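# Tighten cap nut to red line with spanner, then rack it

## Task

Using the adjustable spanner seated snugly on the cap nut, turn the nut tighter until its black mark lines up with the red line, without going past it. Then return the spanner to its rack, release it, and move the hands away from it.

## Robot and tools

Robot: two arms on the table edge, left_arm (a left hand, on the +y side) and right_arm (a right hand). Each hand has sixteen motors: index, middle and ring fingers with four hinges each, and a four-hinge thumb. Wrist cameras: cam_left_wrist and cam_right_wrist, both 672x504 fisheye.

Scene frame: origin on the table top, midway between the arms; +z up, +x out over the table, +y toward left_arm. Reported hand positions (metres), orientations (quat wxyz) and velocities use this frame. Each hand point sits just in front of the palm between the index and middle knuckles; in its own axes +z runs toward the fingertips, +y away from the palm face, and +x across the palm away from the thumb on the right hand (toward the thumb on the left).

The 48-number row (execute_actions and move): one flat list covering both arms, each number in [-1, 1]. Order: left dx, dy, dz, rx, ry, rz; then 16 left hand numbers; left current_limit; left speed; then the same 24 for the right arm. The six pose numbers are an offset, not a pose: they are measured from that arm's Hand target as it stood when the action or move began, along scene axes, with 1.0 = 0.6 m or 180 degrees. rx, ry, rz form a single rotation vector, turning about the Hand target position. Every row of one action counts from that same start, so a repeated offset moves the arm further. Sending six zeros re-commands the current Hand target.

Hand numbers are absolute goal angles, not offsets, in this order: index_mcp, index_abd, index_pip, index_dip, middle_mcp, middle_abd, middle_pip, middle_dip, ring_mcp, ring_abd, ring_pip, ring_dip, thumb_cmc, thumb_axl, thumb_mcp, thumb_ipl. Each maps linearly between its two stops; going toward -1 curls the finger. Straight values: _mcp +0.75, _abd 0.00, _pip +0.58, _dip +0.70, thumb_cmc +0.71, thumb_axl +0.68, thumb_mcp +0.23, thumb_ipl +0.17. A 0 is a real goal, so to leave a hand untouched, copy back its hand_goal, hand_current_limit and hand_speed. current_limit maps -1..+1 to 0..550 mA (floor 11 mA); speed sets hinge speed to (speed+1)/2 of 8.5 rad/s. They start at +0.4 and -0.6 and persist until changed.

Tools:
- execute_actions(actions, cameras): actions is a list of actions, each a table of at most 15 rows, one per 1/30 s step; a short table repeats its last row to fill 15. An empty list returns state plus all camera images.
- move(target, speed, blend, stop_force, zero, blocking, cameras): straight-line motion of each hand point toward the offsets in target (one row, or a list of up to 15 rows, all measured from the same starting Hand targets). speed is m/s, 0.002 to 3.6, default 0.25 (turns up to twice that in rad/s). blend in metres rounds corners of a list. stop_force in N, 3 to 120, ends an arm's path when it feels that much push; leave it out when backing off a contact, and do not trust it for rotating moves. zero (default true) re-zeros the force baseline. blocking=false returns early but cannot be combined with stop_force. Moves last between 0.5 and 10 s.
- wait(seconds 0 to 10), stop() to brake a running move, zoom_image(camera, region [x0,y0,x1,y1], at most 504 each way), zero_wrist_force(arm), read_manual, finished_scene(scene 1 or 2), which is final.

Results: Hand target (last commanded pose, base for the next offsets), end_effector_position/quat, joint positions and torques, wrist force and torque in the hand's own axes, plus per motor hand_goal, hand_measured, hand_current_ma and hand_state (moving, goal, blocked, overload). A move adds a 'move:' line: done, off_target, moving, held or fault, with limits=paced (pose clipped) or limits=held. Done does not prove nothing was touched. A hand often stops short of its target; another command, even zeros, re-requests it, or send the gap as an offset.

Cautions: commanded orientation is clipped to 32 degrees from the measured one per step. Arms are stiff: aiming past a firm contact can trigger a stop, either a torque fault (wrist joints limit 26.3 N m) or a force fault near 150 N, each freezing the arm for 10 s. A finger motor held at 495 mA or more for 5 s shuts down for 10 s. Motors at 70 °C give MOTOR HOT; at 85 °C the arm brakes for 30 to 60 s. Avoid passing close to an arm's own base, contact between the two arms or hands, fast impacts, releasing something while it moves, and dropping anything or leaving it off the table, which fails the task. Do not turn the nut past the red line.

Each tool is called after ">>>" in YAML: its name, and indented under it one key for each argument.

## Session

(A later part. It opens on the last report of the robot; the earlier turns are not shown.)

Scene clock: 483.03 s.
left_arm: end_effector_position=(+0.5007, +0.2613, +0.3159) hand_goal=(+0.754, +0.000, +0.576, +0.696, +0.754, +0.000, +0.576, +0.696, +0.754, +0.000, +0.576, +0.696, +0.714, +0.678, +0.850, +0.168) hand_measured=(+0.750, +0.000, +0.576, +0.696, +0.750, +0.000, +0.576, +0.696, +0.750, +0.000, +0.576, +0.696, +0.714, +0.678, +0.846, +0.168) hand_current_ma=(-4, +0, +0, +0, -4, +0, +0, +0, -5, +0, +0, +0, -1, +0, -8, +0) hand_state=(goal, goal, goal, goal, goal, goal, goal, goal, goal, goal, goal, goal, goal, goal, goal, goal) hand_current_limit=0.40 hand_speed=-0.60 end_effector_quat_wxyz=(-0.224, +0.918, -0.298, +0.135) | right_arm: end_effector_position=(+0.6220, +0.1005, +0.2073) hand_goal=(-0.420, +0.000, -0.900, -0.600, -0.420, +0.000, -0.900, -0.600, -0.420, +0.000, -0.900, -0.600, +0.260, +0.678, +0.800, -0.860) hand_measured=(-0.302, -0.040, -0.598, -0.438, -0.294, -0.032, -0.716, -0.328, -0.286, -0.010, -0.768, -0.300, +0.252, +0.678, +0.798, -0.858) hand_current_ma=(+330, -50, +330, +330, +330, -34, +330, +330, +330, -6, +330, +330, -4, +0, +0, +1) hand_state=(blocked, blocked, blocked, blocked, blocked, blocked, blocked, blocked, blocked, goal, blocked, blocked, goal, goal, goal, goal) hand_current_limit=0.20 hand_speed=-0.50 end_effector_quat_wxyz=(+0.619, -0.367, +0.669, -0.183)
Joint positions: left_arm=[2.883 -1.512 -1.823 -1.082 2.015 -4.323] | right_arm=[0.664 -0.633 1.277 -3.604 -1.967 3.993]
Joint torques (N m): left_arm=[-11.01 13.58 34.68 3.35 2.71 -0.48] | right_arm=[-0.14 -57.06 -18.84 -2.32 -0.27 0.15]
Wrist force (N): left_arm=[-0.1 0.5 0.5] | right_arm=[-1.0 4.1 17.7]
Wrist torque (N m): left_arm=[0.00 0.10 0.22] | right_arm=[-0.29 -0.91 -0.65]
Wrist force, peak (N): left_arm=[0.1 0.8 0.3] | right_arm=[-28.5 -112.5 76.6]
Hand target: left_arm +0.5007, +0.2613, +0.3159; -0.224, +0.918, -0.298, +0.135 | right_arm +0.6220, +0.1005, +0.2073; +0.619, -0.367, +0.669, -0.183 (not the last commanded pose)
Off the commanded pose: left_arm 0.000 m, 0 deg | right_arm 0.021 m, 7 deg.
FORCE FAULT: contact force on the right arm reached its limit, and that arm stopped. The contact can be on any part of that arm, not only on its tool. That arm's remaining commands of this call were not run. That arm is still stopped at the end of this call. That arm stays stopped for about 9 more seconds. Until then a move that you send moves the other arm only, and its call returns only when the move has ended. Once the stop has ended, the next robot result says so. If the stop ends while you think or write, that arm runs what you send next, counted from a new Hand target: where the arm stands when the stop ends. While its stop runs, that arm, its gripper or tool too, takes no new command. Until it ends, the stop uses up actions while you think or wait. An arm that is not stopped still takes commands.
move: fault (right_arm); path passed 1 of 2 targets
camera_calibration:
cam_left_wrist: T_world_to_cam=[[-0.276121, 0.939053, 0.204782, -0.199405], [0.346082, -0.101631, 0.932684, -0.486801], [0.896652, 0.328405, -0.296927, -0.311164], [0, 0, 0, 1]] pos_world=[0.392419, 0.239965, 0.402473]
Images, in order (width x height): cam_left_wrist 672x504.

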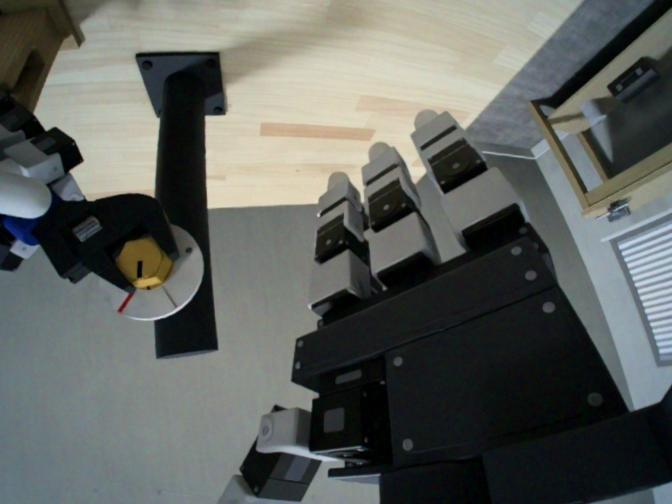

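>>> wait:
  seconds: 9.5
  cameras: ["all"]

Scene clock: 493.97 s.
left_arm: end_effector_position=(+0.5007, +0.2613, +0.3159) hand_goal=(+0.754, +0.000, +0.576, +0.696, +0.754, +0.000, +0.576, +0.696, +0.754, +0.000, +0.576, +0.696, +0.714, +0.678, +0.850, +0.168) hand_measured=(+0.750, +0.000, +0.576, +0.696, +0.750, +0.000, +0.576, +0.696, +0.750, +0.000, +0.576, +0.696, +0.714, +0.678, +0.846, +0.168) hand_current_ma=(-4, +0, +0, +0, -4, +0, +0, +0, -5, +0, +0, +0, -1, +0, -8, +0) hand_state=(goal, goal, goal, goal, goal, goal, goal, goal, goal, goal, goal, goal, goal, goal, goal, goal) hand_current_limit=0.40 hand_speed=-0.60 end_effector_quat_wxyz=(-0.224, +0.918, -0.298, +0.135) | right_arm: end_effector_position=(+0.6220, +0.1005, +0.2073) hand_goal=(-0.420, +0.000, -0.900, -0.600, -0.420, +0.000, -0.900, -0.600, -0.420, +0.000, -0.900, -0.600, +0.260, +0.678, +0.800, -0.860) hand_measured=(-0.302, -0.040, -0.598, -0.438, -0.294, -0.032, -0.716, -0.328, -0.286, -0.010, -0.768, -0.300, +0.252, +0.678, +0.798, -0.858) hand_current_ma=(+330, -50, +330, +330, +330, -34, +330, +330, +330, -6, +330, +330, -4, +0, +0, +1) hand_state=(blocked, blocked, blocked, blocked, blocked, blocked, blocked, blocked, blocked, goal, blocked, blocked, goal, goal, goal, goal) hand_current_limit=0.20 hand_speed=-0.50 end_effector_quat_wxyz=(+0.619, -0.367, +0.669, -0.183)
Joint positions: left_arm=[2.883 -1.512 -1.823 -1.082 2.015 -4.323] | right_arm=[0.664 -0.633 1.277 -3.604 -1.967 3.993]
Joint torques (N m): left_arm=[-10.68 13.1 34.16 3.26 2.69 -0.26] | right_arm=[0.16 -57.21 -19.52 -2.25 -0.32 0.14]
Wrist force (N): left_arm=[0.0 0.6 0.2] | right_arm=[-1.0 4.4 17.6]
Wrist torque (N m): left_arm=[0.05 0.07 0.23] | right_arm=[-0.25 -0.91 -0.64]
Wrist force, peak (N): left_arm=[-0.2 0.5 0.7] | right_arm=[-0.9 4.2 17.9]
Hand target: left_arm +0.5007, +0.2613, +0.3159; -0.224, +0.918, -0.298, +0.135 | right_arm +0.6220, +0.1005, +0.2073; +0.619, -0.367, +0.669, -0.183 (not the last commanded pose)
Off the commanded pose: left_arm 0.000 m, 0 deg | right_arm 0.021 m, 7 deg.
FORCE FAULT, CONTINUED: the right arm's stop, for the force fault that an earlier result reported, is over. The rest of the stop counts as 19 of the actions that you can send in this scene. During its stop the right arm's controller moved it back a little. That arm's target is now where it stood when the stop ended, not its last command. That arm accepts commands again.
wait: 9.50 s; at rest from the start
camera_calibration:
cam_left_wrist: T_world_to_cam=[[-0.276121, 0.939053, 0.204782, -0.199405], [0.346082, -0.101631, 0.932684, -0.486801], [0.896652, 0.328405, -0.296927, -0.311164], [0, 0, 0, 1]] pos_world=[0.392419, 0.239965, 0.402473]
cam_right_wrist: T_world_to_cam=[[-0.244679, 0.96335, 0.109948, 0.0613112], [-0.612919, -0.241536, 0.752323, 0.193221], [0.751307, 0.116689, 0.649554, -0.487536], [0, 0, 0, 1]] pos_world=[0.49972, 0.0444957, 0.164576]

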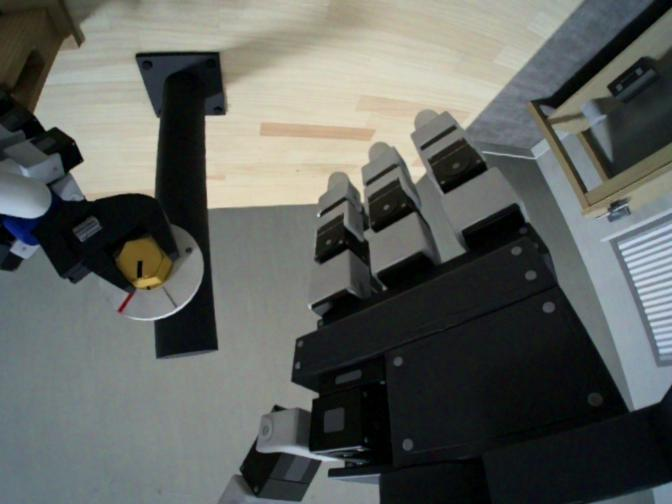

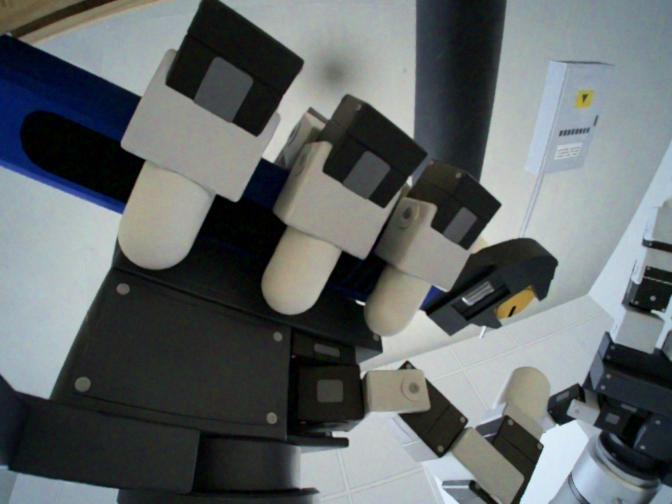

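>>> execute_actions:
  actions: []

Scene clock: 495.33 s.
left_arm: end_effector_position=(+0.5007, +0.2613, +0.3159) hand_goal=(+0.754, +0.000, +0.576, +0.696, +0.754, +0.000, +0.576, +0.696, +0.754, +0.000, +0.576, +0.696, +0.714, +0.678, +0.850, +0.168) hand_measured=(+0.750, +0.000, +0.576, +0.696, +0.750, +0.000, +0.576, +0.696, +0.750, +0.000, +0.576, +0.696, +0.714, +0.678, +0.846, +0.168) hand_current_ma=(-4, +0, +0, +0, -4, +0, +0, +0, -5, +0, +0, +0, -1, +0, -8, +0) hand_state=(goal, goal, goal, goal, goal, goal, goal, goal, goal, goal, goal, goal, goal, goal, goal, goal) hand_current_limit=0.40 hand_speed=-0.60 end_effector_quat_wxyz=(-0.224, +0.918, -0.298, +0.135) | right_arm: end_effector_position=(+0.6220, +0.1005, +0.2073) hand_goal=(-0.420, +0.000, -0.900, -0.600, -0.420, +0.000, -0.900, -0.600, -0.420, +0.000, -0.900, -0.600, +0.260, +0.678, +0.800, -0.860) hand_measured=(-0.302, -0.040, -0.598, -0.438, -0.294, -0.032, -0.716, -0.328, -0.286, -0.010, -0.768, -0.300, +0.252, +0.678, +0.798, -0.858) hand_current_ma=(+330, -50, +330, +330, +330, -34, +330, +330, +330, -6, +330, +330, -4, +0, +0, +1) hand_state=(blocked, blocked, blocked, blocked, blocked, blocked, blocked, blocked, blocked, goal, blocked, blocked, goal, goal, goal, goal) hand_current_limit=0.20 hand_speed=-0.50 end_effector_quat_wxyz=(+0.619, -0.367, +0.669, -0.183)
Joint positions: left_arm=[2.883 -1.512 -1.823 -1.082 2.015 -4.323] | right_arm=[0.664 -0.633 1.277 -3.604 -1.967 3.993]
Joint velocities: within noise
Joint torques (N m): left_arm=[-10.77 14.15 34.79 3.24 2.57 -0.45] | right_arm=[-0.53 -57.6 -19.41 -2.23 -0.2 0.02]
Motor temperatures (°C): left_arm=[21 17 27 30 24 36] | right_arm=[26 23 21 25 24 28]
Wrist force (N): left_arm=[0.1 0.3 0.1] | right_arm=[-0.8 4.2 17.4]
Wrist torque (N m): left_arm=[0.01 0.07 0.24] | right_arm=[-0.25 -0.93 -0.63]
Wrist force, peak (N): left_arm=[0.3 0.6 0.5] | right_arm=[-0.8 4.1 17.9]
Hand target: left_arm +0.5007, +0.2613, +0.3159; -0.224, +0.918, -0.298, +0.135 | right_arm +0.6220, +0.1005, +0.2073; +0.619, -0.367, +0.669, -0.183 (not the last commanded pose)
Off the commanded pose: left_arm 0.000 m, 0 deg | right_arm 0.021 m, 7 deg.
camera_calibration:
cam_left_wrist: T_world_to_cam=[[-0.276121, 0.939053, 0.204782, -0.199405], [0.346082, -0.101631, 0.932684, -0.486801], [0.896652, 0.328405, -0.296927, -0.311164], [0, 0, 0, 1]] pos_world=[0.392419, 0.239965, 0.402473]
cam_right_wrist: T_world_to_cam=[[-0.244679, 0.96335, 0.109948, 0.0613112], [-0.612919, -0.241536, 0.752323, 0.193221], [0.751307, 0.116689, 0.649554, -0.487536], [0, 0, 0, 1]] pos_world=[0.49972, 0.0444957, 0.164576]

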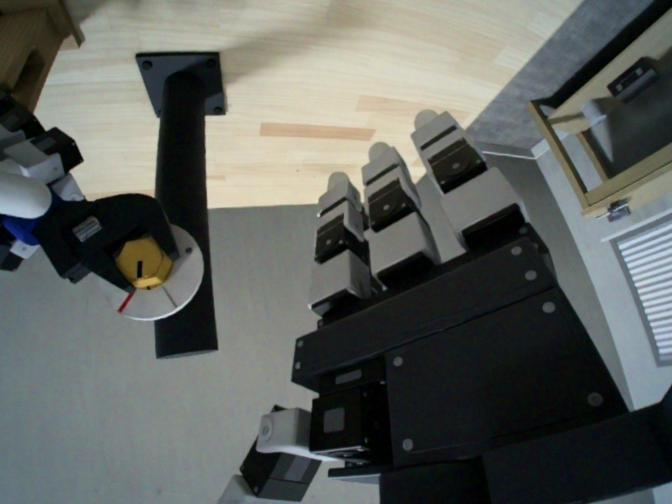

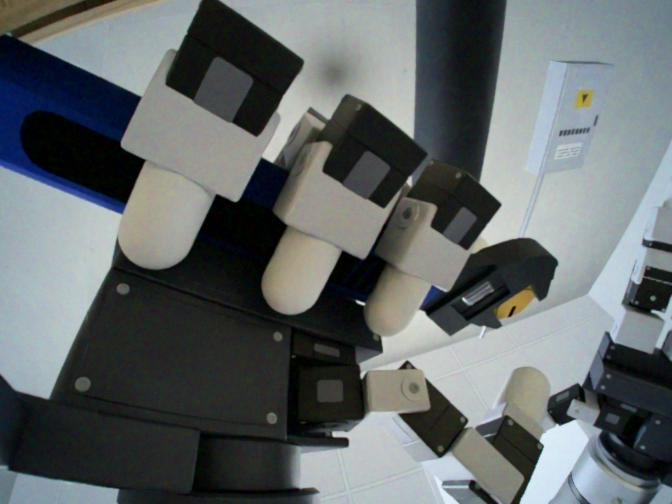

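>>> zoom_image:
  camera: "cam_left_wrist"
  region: [60, 200, 220, 330]

>>> zoom_image:
  camera: "cam_left_wrist"
  region: [0, 100, 160, 290]

>>> zoom_image:
  camera: "cam_right_wrist"
  region: [250, 130, 570, 370]

Scaled by 3.150 from the camera's 672x504 image, which has a finer 960x720 frame.

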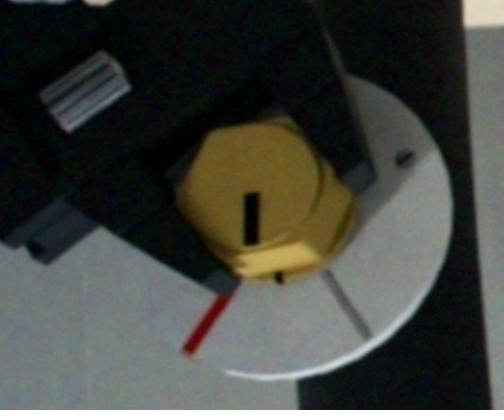

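Scaled by 2.653 from the camera's 672x504 image, which has a finer 960x720 frame.

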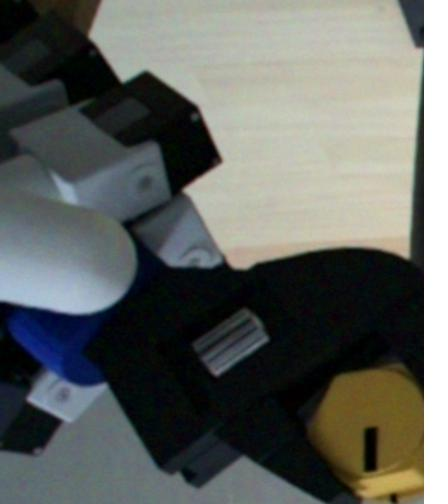

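Scaled by 1.575 from the camera's 672x504 image, which has a finer 960x720 frame.

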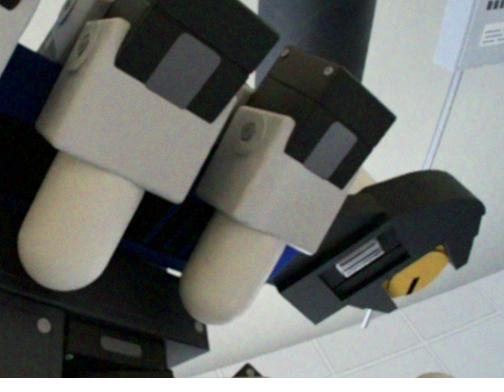

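>>> move:
  target: [0,0,0,0,0,0,0.754,0,0.576,0.696,0.754,0,0.576,0.696,0.754,0,0.576,0.696,0.714,0.678,0.85,0.168,0.4,-0.6,0,-0.0064,0.0045,-0.01111,0,0,-0.42,0,-0.9,-0.6,-0.42,0,-0.9,-0.6,-0.42,0,-0.9,-0.6,0.26,0.678,0.8,-0.86,0.2,-0.5]
  speed: 0.02

Scene clock: 500.67 s.
left_arm: end_effector_position=(+0.5007, +0.2613, +0.3159) hand_goal=(+0.754, +0.000, +0.576, +0.696, +0.754, +0.000, +0.576, +0.696, +0.754, +0.000, +0.576, +0.696, +0.714, +0.678, +0.850, +0.168) hand_measured=(+0.750, +0.000, +0.576, +0.696, +0.750, +0.000, +0.576, +0.696, +0.750, +0.000, +0.576, +0.696, +0.714, +0.678, +0.846, +0.168) hand_current_ma=(-4, +0, +0, +0, -4, +0, +0, +0, -5, +0, +0, +0, -1, +0, -8, +0) hand_state=(goal, goal, goal, goal, goal, goal, goal, goal, goal, goal, goal, goal, goal, goal, goal, goal) hand_current_limit=0.40 hand_speed=-0.60 end_effector_quat_wxyz=(-0.224, +0.918, -0.298, +0.135) | right_arm: end_effector_position=(+0.6220, +0.0967, +0.2100) hand_goal=(-0.420, +0.000, -0.900, -0.600, -0.420, +0.000, -0.900, -0.600, -0.420, +0.000, -0.900, -0.600, +0.260, +0.678, +0.800, -0.860) hand_measured=(-0.306, -0.040, -0.598, -0.438, -0.298, -0.030, -0.716, -0.328, -0.288, -0.010, -0.768, -0.300, +0.252, +0.678, +0.798, -0.858) hand_current_ma=(+330, -48, +330, +330, +330, -32, +330, +330, +330, -6, +330, +330, -4, +0, +0, +1) hand_state=(blocked, blocked, blocked, blocked, blocked, blocked, blocked, blocked, blocked, goal, blocked, blocked, goal, goal, goal, goal) hand_current_limit=0.20 hand_speed=-0.50 end_effector_quat_wxyz=(+0.613, -0.378, +0.666, -0.195)
Joint positions: left_arm=[2.883 -1.512 -1.823 -1.082 2.015 -4.323] | right_arm=[0.663 -0.646 1.282 -3.588 -1.971 3.963]
Joint torques (N m): left_arm=[-11.03 13.87 34.43 3.41 2.55 -0.22] | right_arm=[-15.04 -78.36 -14.06 -1.58 -2.18 -2.09]
Wrist force (N): left_arm=[0.1 0.7 0.3] | right_arm=[1.2 8.8 3.4]
Wrist torque (N m): left_arm=[0.04 0.06 0.24] | right_arm=[0.57 -0.06 -0.05]
Wrist force, peak (N): left_arm=[-0.2 0.8 0.3] | right_arm=[-0.9 4.1 17.8]
Hand target: left_arm +0.5007, +0.2613, +0.3159; -0.224, +0.918, -0.298, +0.135 | right_arm +0.6220, +0.0967, +0.2100; +0.613, -0.378, +0.666, -0.195
Off the commanded pose: left_arm 0.000 m, 0 deg | right_arm 0.000 m, 0 deg.
move: done

>>> execute_actions:
  actions: []
  cameras: ["all"]

>>> zoom_image:
  camera: "cam_right_wrist"
  region: [435, 265, 525, 335]

>>> zoom_image:
  camera: "cam_left_wrist"
  region: [60, 200, 220, 330]

Scene clock: 501.07 s.
left_arm: end_effector_position=(+0.5007, +0.2613, +0.3159) hand_goal=(+0.754, +0.000, +0.576, +0.696, +0.754, +0.000, +0.576, +0.696, +0.754, +0.000, +0.576, +0.696, +0.714, +0.678, +0.850, +0.168) hand_measured=(+0.750, +0.000, +0.576, +0.696, +0.750, +0.000, +0.576, +0.696, +0.750, +0.000, +0.576, +0.696, +0.714, +0.678, +0.846, +0.168) hand_current_ma=(-4, +0, +0, +0, -4, +0, +0, +0, -5, +0, +0, +0, -1, +0, -8, +0) hand_state=(goal, goal, goal, goal, goal, goal, goal, goal, goal, goal, goal, goal, goal, goal, goal, goal) hand_current_limit=0.40 hand_speed=-0.60 end_effector_quat_wxyz=(-0.224, +0.918, -0.298, +0.135) | right_arm: end_effector_position=(+0.6220, +0.0967, +0.2100) hand_goal=(-0.420, +0.000, -0.900, -0.600, -0.420, +0.000, -0.900, -0.600, -0.420, +0.000, -0.900, -0.600, +0.260, +0.678, +0.800, -0.860) hand_measured=(-0.306, -0.040, -0.598, -0.438, -0.298, -0.030, -0.716, -0.328, -0.288, -0.010, -0.768, -0.300, +0.252, +0.678, +0.798, -0.858) hand_current_ma=(+330, -48, +330, +330, +330, -32, +330, +330, +330, -6, +330, +330, -4, +0, +0, +1) hand_state=(blocked, blocked, blocked, blocked, blocked, blocked, blocked, blocked, blocked, goal, blocked, blocked, goal, goal, goal, goal) hand_current_limit=0.20 hand_speed=-0.50 end_effector_quat_wxyz=(+0.613, -0.378, +0.666, -0.195)
Joint positions: left_arm=[2.883 -1.512 -1.823 -1.082 2.015 -4.323] | right_arm=[0.663 -0.646 1.282 -3.588 -1.971 3.963]
Joint velocities: within noise
Joint torques (N m): left_arm=[-11.81 14.02 34.04 3.25 2.55 -0.4] | right_arm=[-15.16 -78.56 -14.7 -1.8 -2.22 -2.02]
Motor temperatures (°C): left_arm=[21 17 27 30 24 36] | right_arm=[26 23 21 25 24 28]
Wrist force (N): left_arm=[-0.1 0.3 0.1] | right_arm=[1.1 9.2 3.6]
Wrist torque (N m): left_arm=[0.02 0.10 0.22] | right_arm=[0.57 -0.07 -0.05]
Wrist force, peak (N): left_arm=[-0.1 0.8 0.3] | right_arm=[1.4 9.5 3.6]
Hand target: left_arm +0.5007, +0.2613, +0.3159; -0.224, +0.918, -0.298, +0.135 | right_arm +0.6220, +0.0967, +0.2100; +0.613, -0.378, +0.666, -0.195
Off the commanded pose: left_arm 0.000 m, 0 deg | right_arm 0.000 m, 0 deg.
camera_calibration:
cam_left_wrist: T_world_to_cam=[[-0.276121, 0.939053, 0.204782, -0.199405], [0.346082, -0.101631, 0.932684, -0.486801], [0.896652, 0.328405, -0.296927, -0.311164], [0, 0, 0, 1]] pos_world=[0.392419, 0.239965, 0.402473]
cam_right_wrist: T_world_to_cam=[[-0.244691, 0.966598, 0.0762558, 0.0715023], [-0.612923, -0.21514, 0.76029, 0.186051], [0.7513, 0.139298, 0.645093, -0.49007], [0, 0, 0, 1]] pos_world=[0.49972, 0.0391784, 0.169235]

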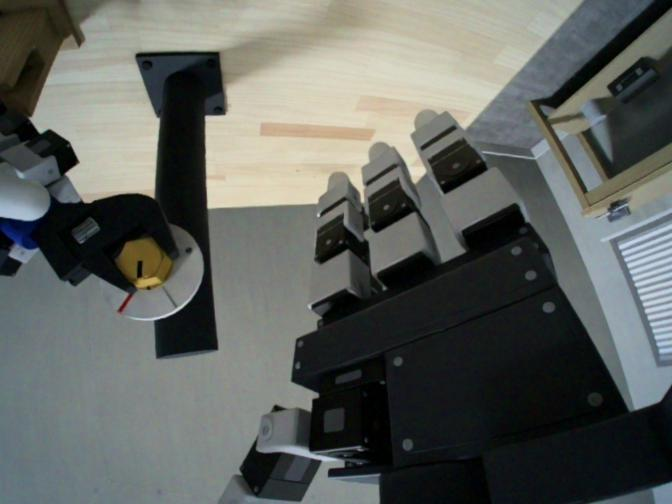

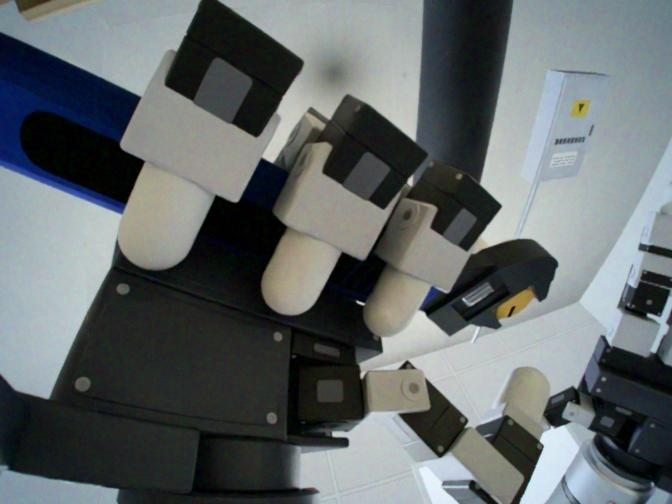

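Scaled by 5.600 from the camera's 672x504 image, which has a finer 960x720 frame.

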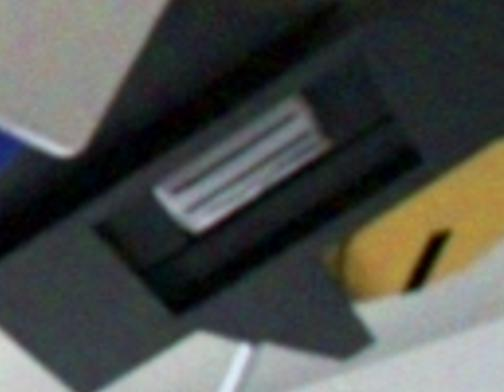

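Scaled by 3.150 from the camera's 672x504 image, which has a finer 960x720 frame.

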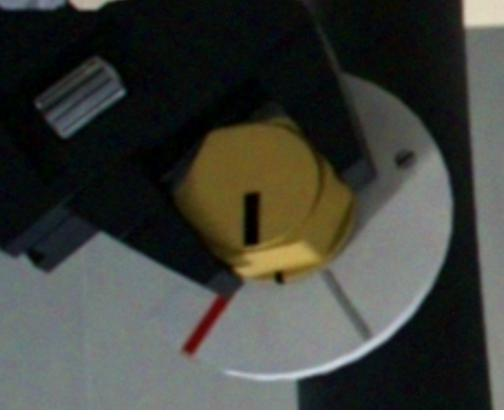

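>>> execute_actions:
  actions:
    - [[0,0,0,0,0,0,0.754,0,0.576,0.696,0.754,0,0.576,0.696,0.754,0,0.576,0.696,0.714,0.678,0.85,0.168,0.4,-0.6,0,0,0,0,0,0,-0.42,0,-0.9,-0.6,-0.42,0,-0.9,-0.6,-0.42,0,-0.9,-0.6,0.385,0.678,0.5,-0.66,0.2,-0.5]]
    - [[0,0,0,0,0,0,0.754,0,0.576,0.696,0.754,0,0.576,0.696,0.754,0,0.576,0.696,0.714,0.678,0.85,0.168,0.4,-0.6,0,0,0,0,0,0,-0.42,0,-0.9,-0.6,-0.42,0,-0.9,-0.6,-0.42,0,-0.9,-0.6,0.385,0.678,0.5,-0.66,0.2,-0.5]]
  cameras: ["all"]

>>> zoom_image:
  camera: "cam_left_wrist"
  region: [0, 180, 140, 300]

>>> zoom_image:
  camera: "cam_right_wrist"
  region: [400, 240, 540, 380]

Scene clock: 502.90 s.
left_arm: end_effector_position=(+0.5007, +0.2613, +0.3159) hand_goal=(+0.754, +0.000, +0.576, +0.696, +0.754, +0.000, +0.576, +0.696, +0.754, +0.000, +0.576, +0.696, +0.714, +0.678, +0.850, +0.168) hand_measured=(+0.750, +0.000, +0.576, +0.696, +0.750, +0.000, +0.576, +0.696, +0.750, +0.000, +0.576, +0.696, +0.714, +0.678, +0.846, +0.168) hand_current_ma=(-4, +0, +0, +0, -4, +0, +0, +0, -5, +0, +0, +0, -1, +0, -8, +0) hand_state=(goal, goal, goal, goal, goal, goal, goal, goal, goal, goal, goal, goal, goal, goal, goal, goal) hand_current_limit=0.40 hand_speed=-0.60 end_effector_quat_wxyz=(-0.224, +0.918, -0.298, +0.135) | right_arm: end_effector_position=(+0.6220, +0.0967, +0.2100) hand_goal=(-0.420, +0.000, -0.900, -0.600, -0.420, +0.000, -0.900, -0.600, -0.420, +0.000, -0.900, -0.600, +0.386, +0.678, +0.500, -0.660) hand_measured=(-0.306, -0.040, -0.598, -0.438, -0.298, -0.030, -0.716, -0.328, -0.288, -0.010, -0.768, -0.300, +0.366, +0.678, +0.502, -0.662) hand_current_ma=(+330, -48, +330, +330, +330, -32, +330, +330, +330, -6, +330, +330, -21, +0, +1, -2) hand_state=(blocked, blocked, blocked, blocked, blocked, blocked, blocked, blocked, blocked, goal, blocked, blocked, goal, goal, goal, goal) hand_current_limit=0.20 hand_speed=-0.50 end_effector_quat_wxyz=(+0.613, -0.378, +0.666, -0.195)
Joint positions: left_arm=[2.883 -1.512 -1.823 -1.082 2.015 -4.323] | right_arm=[0.663 -0.646 1.282 -3.588 -1.971 3.963]
Joint torques (N m): left_arm=[-10.4 13.02 34.35 3.19 2.59 -0.27] | right_arm=[-14.77 -77.95 -14.65 -1.81 -2.23 -1.93]
Wrist force (N): left_arm=[-0.1 0.4 0.3] | right_arm=[1.2 9.5 3.4]
Wrist torque (N m): left_arm=[0.02 0.09 0.23] | right_arm=[0.62 -0.08 -0.04]
Wrist force, peak (N): left_arm=[-0.1 0.7 0.4] | right_arm=[1.5 9.6 3.5]
Hand target: left_arm +0.5007, +0.2613, +0.3159; -0.224, +0.918, -0.298, +0.135 | right_arm +0.6220, +0.0967, +0.2100; +0.613, -0.378, +0.666, -0.195
Off the commanded pose: left_arm 0.000 m, 0 deg | right_arm 0.000 m, 0 deg.
camera_calibration:
cam_left_wrist: T_world_to_cam=[[-0.276121, 0.939053, 0.204782, -0.199405], [0.346082, -0.101631, 0.932684, -0.486801], [0.896652, 0.328405, -0.296927, -0.311164], [0, 0, 0, 1]] pos_world=[0.392419, 0.239965, 0.402473]
cam_right_wrist: T_world_to_cam=[[-0.244691, 0.966598, 0.0762558, 0.0715023], [-0.612923, -0.21514, 0.76029, 0.186051], [0.7513, 0.139298, 0.645093, -0.49007], [0, 0, 0, 1]] pos_world=[0.49972, 0.0391784, 0.169235]

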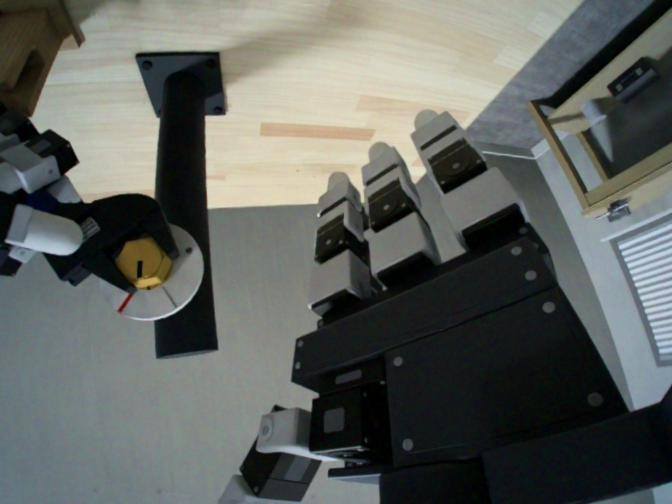

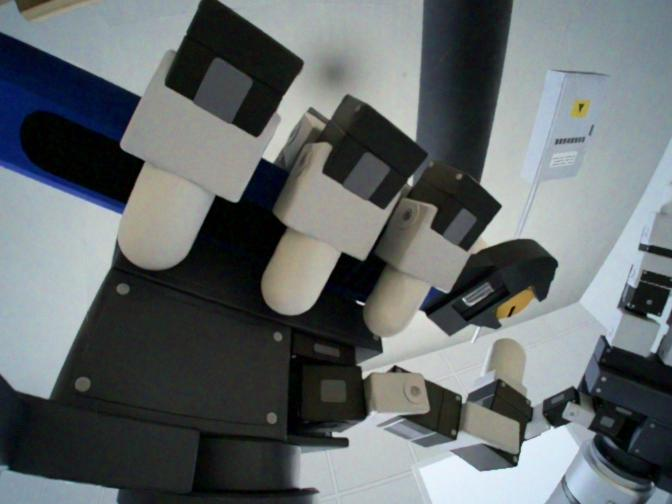

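Scaled by 3.600 from the camera's 672x504 image, which has a finer 960x720 frame.

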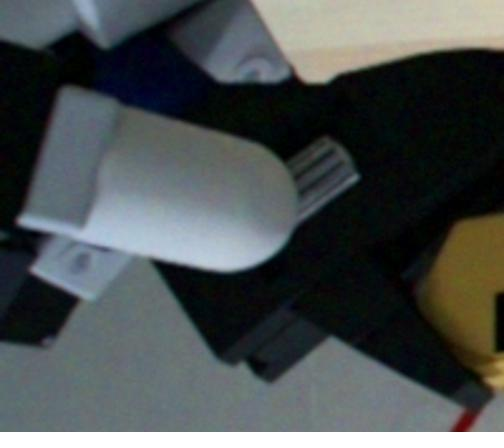

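Scaled by 3.600 from the camera's 672x504 image, which has a finer 960x720 frame.

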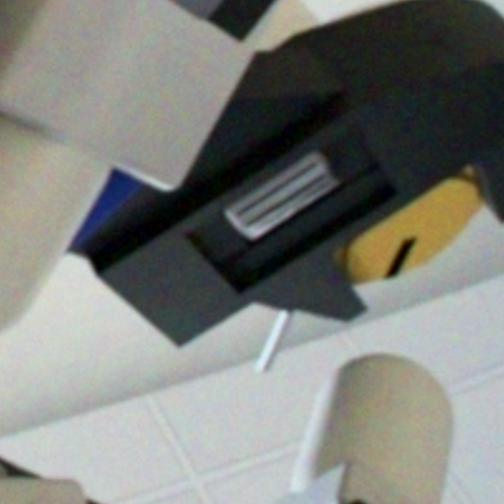

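>>> execute_actions:
  actions:
    - [[0,0,0,0,0,0,0.754,0,0.576,0.696,0.754,0,0.576,0.696,0.754,0,0.576,0.696,0.714,0.678,0.85,0.168,0.4,-0.6,0,0,0,0,0,0,-0.42,0,-0.9,-0.6,-0.42,0,-0.9,-0.6,-0.42,0,-0.9,-0.6,0.385,0.678,0.19,-0.67,0.4,-0.7]]
    - [[0,0,0,0,0,0,0.754,0,0.576,0.696,0.754,0,0.576,0.696,0.754,0,0.576,0.696,0.714,0.678,0.85,0.168,0.4,-0.6,0,0,0,0,0,0,-0.42,0,-0.9,-0.6,-0.42,0,-0.9,-0.6,-0.42,0,-0.9,-0.6,0.385,0.678,0.19,-0.67,0.4,-0.7]]
  cameras: ["all"]

>>> zoom_image:
  camera: "cam_left_wrist"
  region: [0, 180, 140, 300]

>>> zoom_image:
  camera: "cam_right_wrist"
  region: [400, 240, 540, 380]

Scene clock: 504.37 s.
left_arm: end_effector_position=(+0.5007, +0.2613, +0.3159) hand_goal=(+0.754, +0.000, +0.576, +0.696, +0.754, +0.000, +0.576, +0.696, +0.754, +0.000, +0.576, +0.696, +0.714, +0.678, +0.850, +0.168) hand_measured=(+0.750, +0.000, +0.576, +0.696, +0.750, +0.000, +0.576, +0.696, +0.750, +0.000, +0.576, +0.696, +0.714, +0.678, +0.846, +0.168) hand_current_ma=(-4, +0, +0, +0, -4, +0, +0, +0, -5, +0, +0, +0, -1, +0, -8, +0) hand_state=(goal, goal, goal, goal, goal, goal, goal, goal, goal, goal, goal, goal, goal, goal, goal, goal) hand_current_limit=0.40 hand_speed=-0.60 end_effector_quat_wxyz=(-0.224, +0.918, -0.298, +0.135) | right_arm: end_effector_position=(+0.6220, +0.0967, +0.2100) hand_goal=(-0.420, +0.000, -0.900, -0.600, -0.420, +0.000, -0.900, -0.600, -0.420, +0.000, -0.900, -0.600, +0.386, +0.678, +0.190, -0.670) hand_measured=(-0.306, -0.040, -0.598, -0.440, -0.298, -0.030, -0.716, -0.328, -0.290, -0.010, -0.768, -0.300, +0.366, +0.678, +0.294, -0.662) hand_current_ma=(+332, -48, +385, +385, +374, -32, +385, +385, +385, -6, +383, +385, -21, +0, +385, +8) hand_state=(blocked, blocked, blocked, blocked, blocked, blocked, blocked, blocked, blocked, goal, blocked, blocked, goal, goal, blocked, goal) hand_current_limit=0.40 hand_speed=-0.70 end_effector_quat_wxyz=(+0.613, -0.378, +0.666, -0.195)
Joint positions: left_arm=[2.883 -1.512 -1.823 -1.082 2.015 -4.323] | right_arm=[0.663 -0.646 1.282 -3.588 -1.971 3.963]
Joint torques (N m): left_arm=[-10.87 14.19 33.89 3.08 2.53 -0.19] | right_arm=[-14.8 -77.36 -15.94 -1.96 -2.22 -1.39]
Wrist force (N): left_arm=[0.0 0.0 0.2] | right_arm=[3.5 9.0 -2.6]
Wrist torque (N m): left_arm=[-0.03 0.08 0.25] | right_arm=[0.78 -0.88 0.05]
Wrist force, peak (N): left_arm=[0.1 0.8 0.4] | right_arm=[1.3 9.7 3.4]
Hand target: left_arm +0.5007, +0.2613, +0.3159; -0.224, +0.918, -0.298, +0.135 | right_arm +0.6220, +0.0967, +0.2100; +0.613, -0.378, +0.666, -0.195
Off the commanded pose: left_arm 0.000 m, 0 deg | right_arm 0.000 m, 0 deg.
camera_calibration:
cam_left_wrist: T_world_to_cam=[[-0.276121, 0.939053, 0.204782, -0.199405], [0.346082, -0.101631, 0.932684, -0.486801], [0.896652, 0.328405, -0.296927, -0.311164], [0, 0, 0, 1]] pos_world=[0.392419, 0.239965, 0.402473]
cam_right_wrist: T_world_to_cam=[[-0.244691, 0.966598, 0.0762558, 0.0715023], [-0.612923, -0.21514, 0.76029, 0.186051], [0.7513, 0.139298, 0.645093, -0.49007], [0, 0, 0, 1]] pos_world=[0.49972, 0.0391784, 0.169235]

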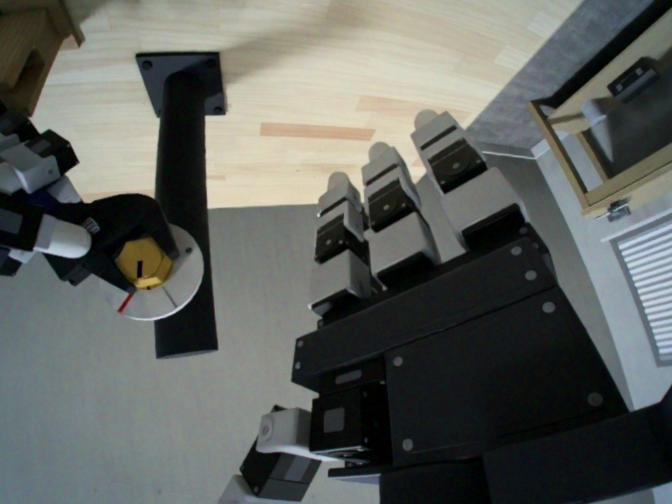

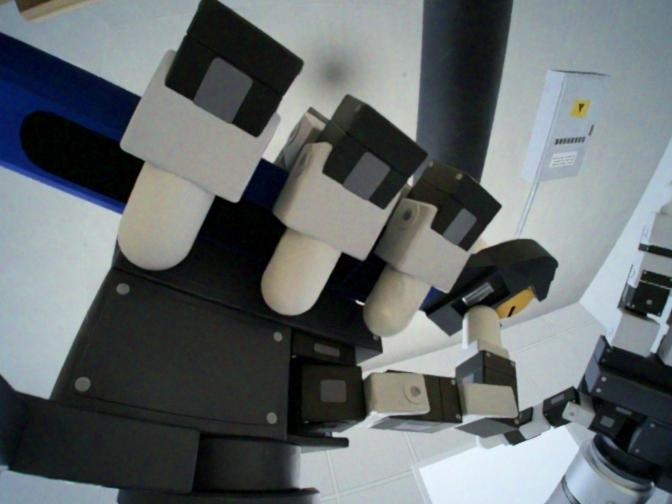

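Scaled by 3.600 from the camera's 672x504 image, which has a finer 960x720 frame.

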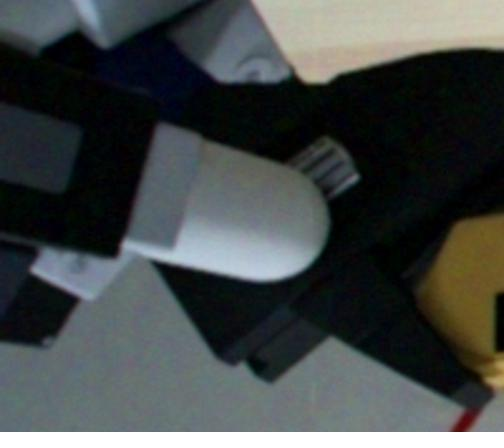

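Scaled by 3.600 from the camera's 672x504 image, which has a finer 960x720 frame.

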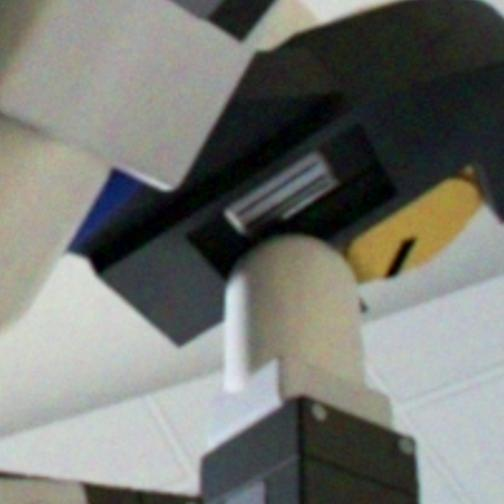

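>>> execute_actions:
  actions:
    - [[0,0,0,0,0,0,0.754,0,0.576,0.696,0.754,0,0.576,0.696,0.754,0,0.576,0.696,0.714,0.678,0.85,0.168,0.4,-0.6,0,0,0,0,0,0,-0.42,0,-0.9,-0.6,-0.42,0,-0.9,-0.6,-0.42,0,-0.9,-0.6,0.325,0.678,0.2,-0.79,0.4,-0.8]]
    - [[0,0,0,0,0,0,0.754,0,0.576,0.696,0.754,0,0.576,0.696,0.754,0,0.576,0.696,0.714,0.678,0.85,0.168,0.4,-0.6,0,0,0,0,0,0,-0.42,0,-0.9,-0.6,-0.42,0,-0.9,-0.6,-0.42,0,-0.9,-0.6,0.25,0.678,0.22,-0.89,0.4,-0.8]]
    - [[0,0,0,0,0,0,0.754,0,0.576,0.696,0.754,0,0.576,0.696,0.754,0,0.576,0.696,0.714,0.678,0.85,0.168,0.4,-0.6,0,0,0,0,0,0,-0.42,0,-0.9,-0.6,-0.42,0,-0.9,-0.6,-0.42,0,-0.9,-0.6,0.25,0.678,0.22,-0.89,0.4,-0.8]]
  cameras: ["all"]

>>> zoom_image:
  camera: "cam_left_wrist"
  region: [0, 180, 140, 300]

>>> zoom_image:
  camera: "cam_right_wrist"
  region: [400, 240, 540, 380]

Scene clock: 506.63 s.
left_arm: end_effector_position=(+0.5007, +0.2613, +0.3159) hand_goal=(+0.754, +0.000, +0.576, +0.696, +0.754, +0.000, +0.576, +0.696, +0.754, +0.000, +0.576, +0.696, +0.714, +0.678, +0.850, +0.168) hand_measured=(+0.750, +0.000, +0.576, +0.696, +0.750, +0.000, +0.576, +0.696, +0.750, +0.000, +0.576, +0.696, +0.714, +0.678, +0.846, +0.168) hand_current_ma=(-4, +0, +0, +0, -4, +0, +0, +0, -5, +0, +0, +0, -1, +0, -8, +0) hand_state=(goal, goal, goal, goal, goal, goal, goal, goal, goal, goal, goal, goal, goal, goal, goal, goal) hand_current_limit=0.40 hand_speed=-0.60 end_effector_quat_wxyz=(-0.224, +0.918, -0.298, +0.135) | right_arm: end_effector_position=(+0.6220, +0.0967, +0.2100) hand_goal=(-0.420, +0.000, -0.900, -0.600, -0.420, +0.000, -0.900, -0.600, -0.420, +0.000, -0.900, -0.600, +0.250, +0.678, +0.220, -0.890) hand_measured=(-0.306, -0.040, -0.598, -0.440, -0.298, -0.030, -0.716, -0.328, -0.290, -0.010, -0.768, -0.300, +0.334, +0.696, +0.290, -0.676) hand_current_ma=(+332, -48, +385, +385, +374, -32, +385, +385, +385, -6, +383, +385, +196, +23, +213, +385) hand_state=(blocked, blocked, blocked, blocked, blocked, blocked, blocked, blocked, blocked, goal, blocked, blocked, blocked, goal, blocked, blocked) hand_current_limit=0.40 hand_speed=-0.80 end_effector_quat_wxyz=(+0.613, -0.378, +0.666, -0.195)
Joint positions: left_arm=[2.883 -1.512 -1.823 -1.082 2.015 -4.323] | right_arm=[0.663 -0.646 1.282 -3.588 -1.971 3.963]
Joint torques (N m): left_arm=[-10.53 14.35 34.48 3.04 2.58 -0.23] | right_arm=[-14.19 -75.56 -18.55 -2.11 -2.18 0]
Wrist force (N): left_arm=[0.0 0.5 0.5] | right_arm=[0.1 9.1 1.0]
Wrist torque (N m): left_arm=[0.01 0.08 0.24] | right_arm=[0.64 -0.35 -0.03]
Wrist force, peak (N): left_arm=[0.1 0.7 0.5] | right_arm=[-0.3 10.3 1.4]
Hand target: left_arm +0.5007, +0.2613, +0.3159; -0.224, +0.918, -0.298, +0.135 | right_arm +0.6220, +0.0967, +0.2100; +0.613, -0.378, +0.666, -0.195
Off the commanded pose: left_arm 0.000 m, 0 deg | right_arm 0.000 m, 0 deg.
camera_calibration:
cam_left_wrist: T_world_to_cam=[[-0.276121, 0.939053, 0.204782, -0.199405], [0.346082, -0.101631, 0.932684, -0.486801], [0.896652, 0.328405, -0.296927, -0.311164], [0, 0, 0, 1]] pos_world=[0.392419, 0.239965, 0.402473]
cam_right_wrist: T_world_to_cam=[[-0.244691, 0.966598, 0.0762558, 0.0715023], [-0.612923, -0.21514, 0.76029, 0.186051], [0.7513, 0.139298, 0.645093, -0.49007], [0, 0, 0, 1]] pos_world=[0.49972, 0.0391784, 0.169235]

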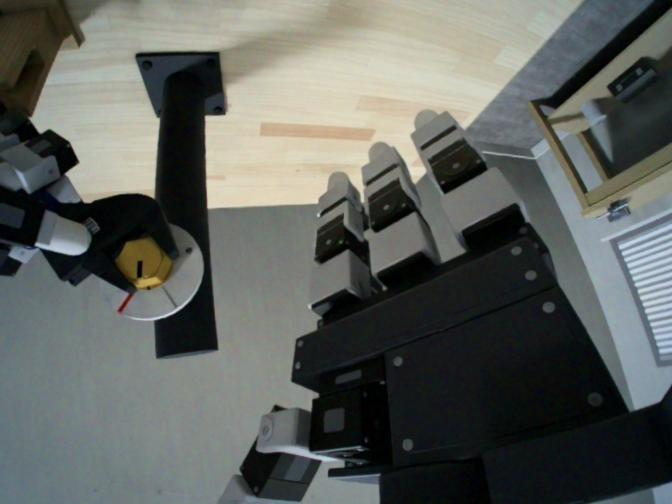

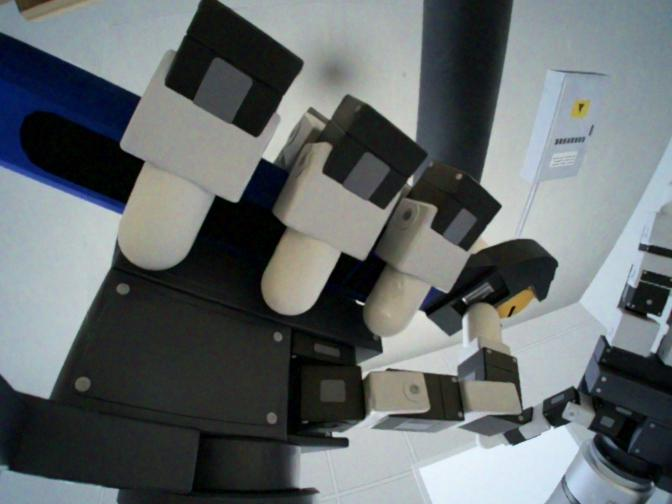

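Scaled by 3.600 from the camera's 672x504 image, which has a finer 960x720 frame.

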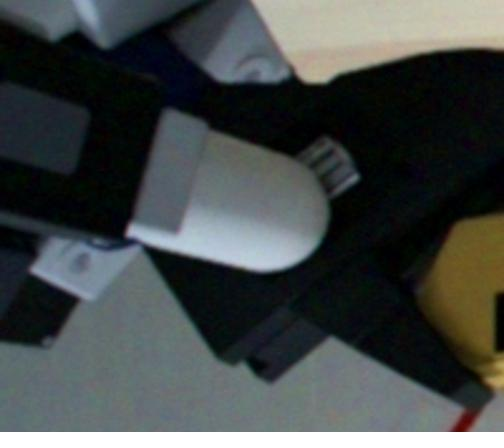

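Scaled by 3.600 from the camera's 672x504 image, which has a finer 960x720 frame.

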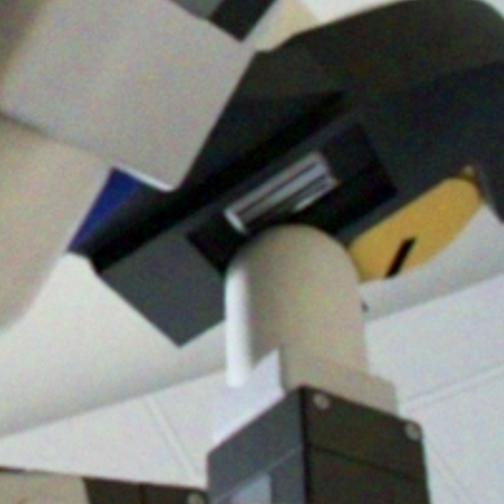

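>>> execute_actions:
  actions:
    - [[0,0,0,0,0,0,0.754,0,0.576,0.696,0.754,0,0.576,0.696,0.754,0,0.576,0.696,0.714,0.678,0.85,0.168,0.4,-0.6,0,0,0,0,0,0,-0.42,0,-0.9,-0.6,-0.42,0,-0.9,-0.6,-0.42,0,-0.9,-0.6,0.30,0.678,0.55,-0.7,0.2,-0.5]]
    - [[0,0,0,0,0,0,0.754,0,0.576,0.696,0.754,0,0.576,0.696,0.754,0,0.576,0.696,0.714,0.678,0.85,0.168,0.4,-0.6,0,0,0,0,0,0,-0.42,0,-0.9,-0.6,-0.42,0,-0.9,-0.6,-0.42,0,-0.9,-0.6,0.30,0.678,0.55,-0.7,0.2,-0.5]]

>>> move:
  target: [0,0,0,0,0,0,0.754,0,0.576,0.696,0.754,0,0.576,0.696,0.754,0,0.576,0.696,0.714,0.678,0.85,0.168,0.4,-0.6,0,-0.0064,0.0046,-0.01111,0,0,-0.42,0,-0.9,-0.6,-0.42,0,-0.9,-0.6,-0.42,0,-0.9,-0.6,0.30,0.678,0.55,-0.7,0.2,-0.5]
  speed: 0.02
  cameras: ["all"]

>>> zoom_image:
  camera: "cam_left_wrist"
  region: [60, 200, 220, 330]

>>> zoom_image:
  camera: "cam_right_wrist"
  region: [435, 265, 525, 335]

Scene clock: 508.60 s.
left_arm: end_effector_position=(+0.5007, +0.2613, +0.3159) hand_goal=(+0.754, +0.000, +0.576, +0.696, +0.754, +0.000, +0.576, +0.696, +0.754, +0.000, +0.576, +0.696, +0.714, +0.678, +0.850, +0.168) hand_measured=(+0.750, +0.000, +0.576, +0.696, +0.750, +0.000, +0.576, +0.696, +0.750, +0.000, +0.576, +0.696, +0.714, +0.678, +0.846, +0.168) hand_current_ma=(-4, +0, +0, +0, -4, +0, +0, +0, -5, +0, +0, +0, -1, +0, -8, +0) hand_state=(goal, goal, goal, goal, goal, goal, goal, goal, goal, goal, goal, goal, goal, goal, goal, goal) hand_current_limit=0.40 hand_speed=-0.60 end_effector_quat_wxyz=(-0.224, +0.918, -0.298, +0.135) | right_arm: end_effector_position=(+0.6220, +0.0967, +0.2100) hand_goal=(-0.420, +0.000, -0.900, -0.600, -0.420, +0.000, -0.900, -0.600, -0.420, +0.000, -0.900, -0.600, +0.300, +0.678, +0.550, -0.700) hand_measured=(-0.306, -0.040, -0.598, -0.440, -0.298, -0.030, -0.716, -0.328, -0.290, -0.010, -0.768, -0.300, +0.294, +0.680, +0.548, -0.698) hand_current_ma=(+330, -48, +330, +330, +330, -32, +330, +330, +330, -6, +330, +330, -3, +1, -1, +1) hand_state=(blocked, blocked, blocked, blocked, blocked, blocked, blocked, blocked, blocked, goal, blocked, blocked, goal, goal, goal, goal) hand_current_limit=0.20 hand_speed=-0.50 end_effector_quat_wxyz=(+0.613, -0.378, +0.666, -0.195)
Joint positions: left_arm=[2.883 -1.512 -1.823 -1.082 2.015 -4.323] | right_arm=[0.663 -0.646 1.282 -3.588 -1.971 3.963]
Joint torques (N m): left_arm=[-10.84 13.2 33.54 3.19 2.57 -0.23] | right_arm=[-14.21 -72.55 -20.92 -2.07 -2.19 1.27]
Wrist force (N): left_arm=[0.2 0.2 0.4] | right_arm=[1.0 9.4 3.5]
Wrist torque (N m): left_arm=[-0.02 0.06 0.25] | right_arm=[0.59 -0.07 -0.08]
Wrist force, peak (N): left_arm=[-0.1 0.8 0.3] | right_arm=[1.3 9.8 3.3]
Hand target: left_arm +0.5007, +0.2613, +0.3159; -0.224, +0.918, -0.298, +0.135 | right_arm +0.6220, +0.0967, +0.2100; +0.613, -0.378, +0.666, -0.195
Off the commanded pose: left_arm 0.000 m, 0 deg | right_arm 0.000 m, 0 deg.

Scene clock: 509.80 s.
left_arm: end_effector_position=(+0.5007, +0.2613, +0.3159) hand_goal=(+0.754, +0.000, +0.576, +0.696, +0.754, +0.000, +0.576, +0.696, +0.754, +0.000, +0.576, +0.696, +0.714, +0.678, +0.850, +0.168) hand_measured=(+0.750, +0.000, +0.576, +0.696, +0.750, +0.000, +0.576, +0.696, +0.750, +0.000, +0.576, +0.696, +0.714, +0.678, +0.846, +0.168) hand_current_ma=(-4, +0, +0, +0, -4, +0, +0, +0, -5, +0, +0, +0, -1, +0, -8, +0) hand_state=(goal, goal, goal, goal, goal, goal, goal, goal, goal, goal, goal, goal, goal, goal, goal, goal) hand_current_limit=0.40 hand_speed=-0.60 end_effector_quat_wxyz=(-0.224, +0.918, -0.298, +0.135) | right_arm: end_effector_position=(+0.6220, +0.0929, +0.2127) hand_goal=(-0.420, +0.000, -0.900, -0.600, -0.420, +0.000, -0.900, -0.600, -0.420, +0.000, -0.900, -0.600, +0.300, +0.678, +0.550, -0.700) hand_measured=(-0.308, -0.036, -0.602, -0.440, -0.298, -0.028, -0.716, -0.328, -0.292, -0.010, -0.766, -0.300, +0.294, +0.680, +0.548, -0.698) hand_current_ma=(+330, -40, +326, +330, +330, -27, +330, +330, +330, -6, +330, +330, -4, +1, -1, +1) hand_state=(blocked, blocked, blocked, blocked, blocked, blocked, blocked, blocked, blocked, goal, blocked, blocked, goal, goal, goal, goal) hand_current_limit=0.20 hand_speed=-0.50 end_effector_quat_wxyz=(+0.606, -0.389, +0.663, -0.206)
Joint positions: left_arm=[2.883 -1.512 -1.823 -1.082 2.015 -4.323] | right_arm=[0.662 -0.659 1.286 -3.572 -1.976 3.932]
Joint torques (N m): left_arm=[-10.53 13.87 34.73 3.06 2.59 0.02] | right_arm=[-21.07 -92.66 -19.97 -6.38 -3.4 -3.22]
Wrist force (N): left_arm=[0.0 0.5 0.1] | right_arm=[-2.9 31.1 14.3]
Wrist torque (N m): left_arm=[0.04 0.08 0.22] | right_arm=[1.13 1.25 1.20]
Wrist force, peak (N): left_arm=[0.1 0.8 0.3] | right_arm=[-2.9 31.1 14.3]
Hand target: left_arm +0.5007, +0.2613, +0.3159; -0.224, +0.918, -0.298, +0.135 | right_arm +0.6220, +0.0928, +0.2128; +0.606, -0.389, +0.663, -0.206
Off the commanded pose: left_arm 0.000 m, 0 deg | right_arm 0.000 m, 0 deg.
move: done
camera_calibration:
cam_left_wrist: T_world_to_cam=[[-0.276121, 0.939053, 0.204782, -0.199405], [0.346082, -0.101631, 0.932684, -0.486801], [0.896652, 0.328405, -0.296927, -0.311164], [0, 0, 0, 1]] pos_world=[0.392419, 0.239965, 0.402473]
cam_right_wrist: T_world_to_cam=[[-0.244619, 0.968678, 0.0427248, 0.0818105], [-0.612914, -0.188621, 0.767306, 0.179203], [0.751331, 0.161511, 0.639856, -0.492289], [0, 0, 0, 1]] pos_world=[0.49972, 0.0340635, 0.173995]

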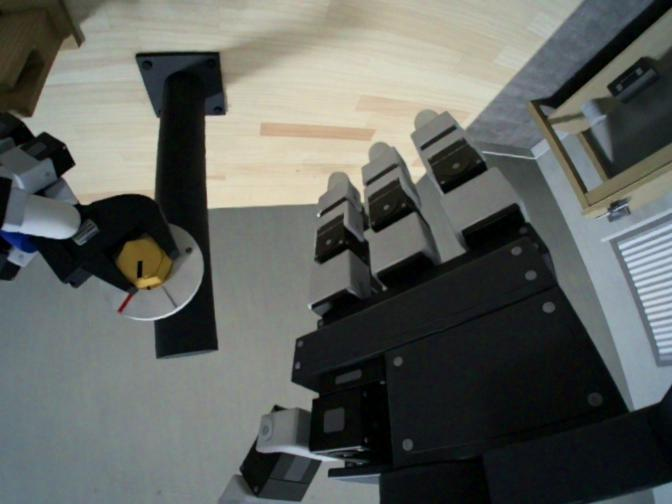

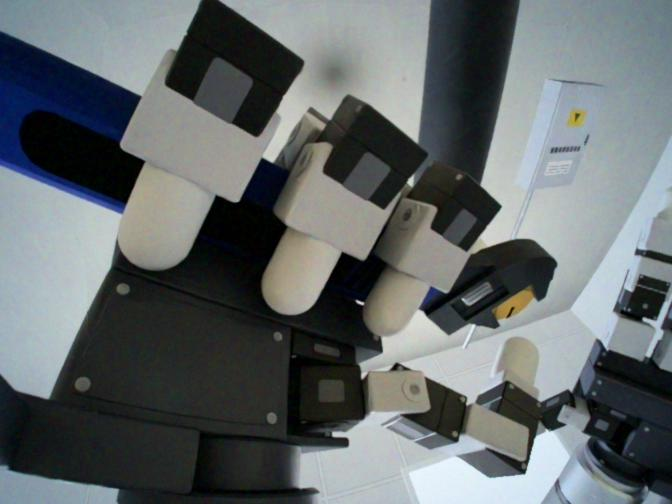

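Scaled by 3.150 from the camera's 672x504 image, which has a finer 960x720 frame.

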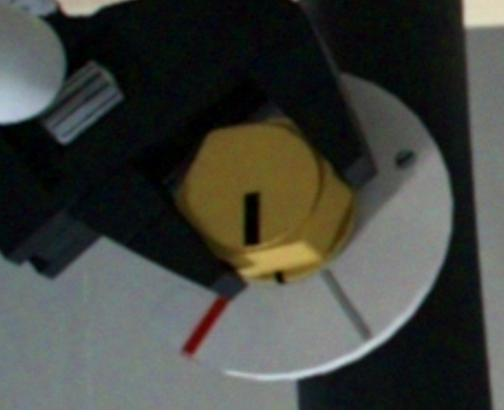

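Scaled by 5.600 from the camera's 672x504 image, which has a finer 960x720 frame.

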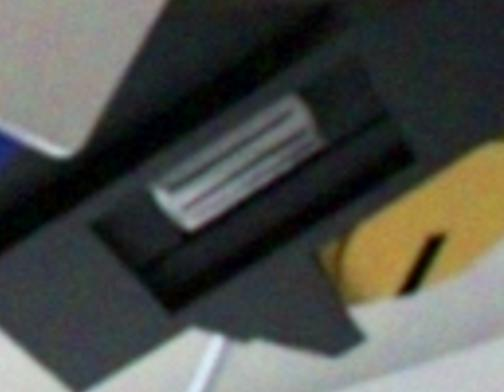

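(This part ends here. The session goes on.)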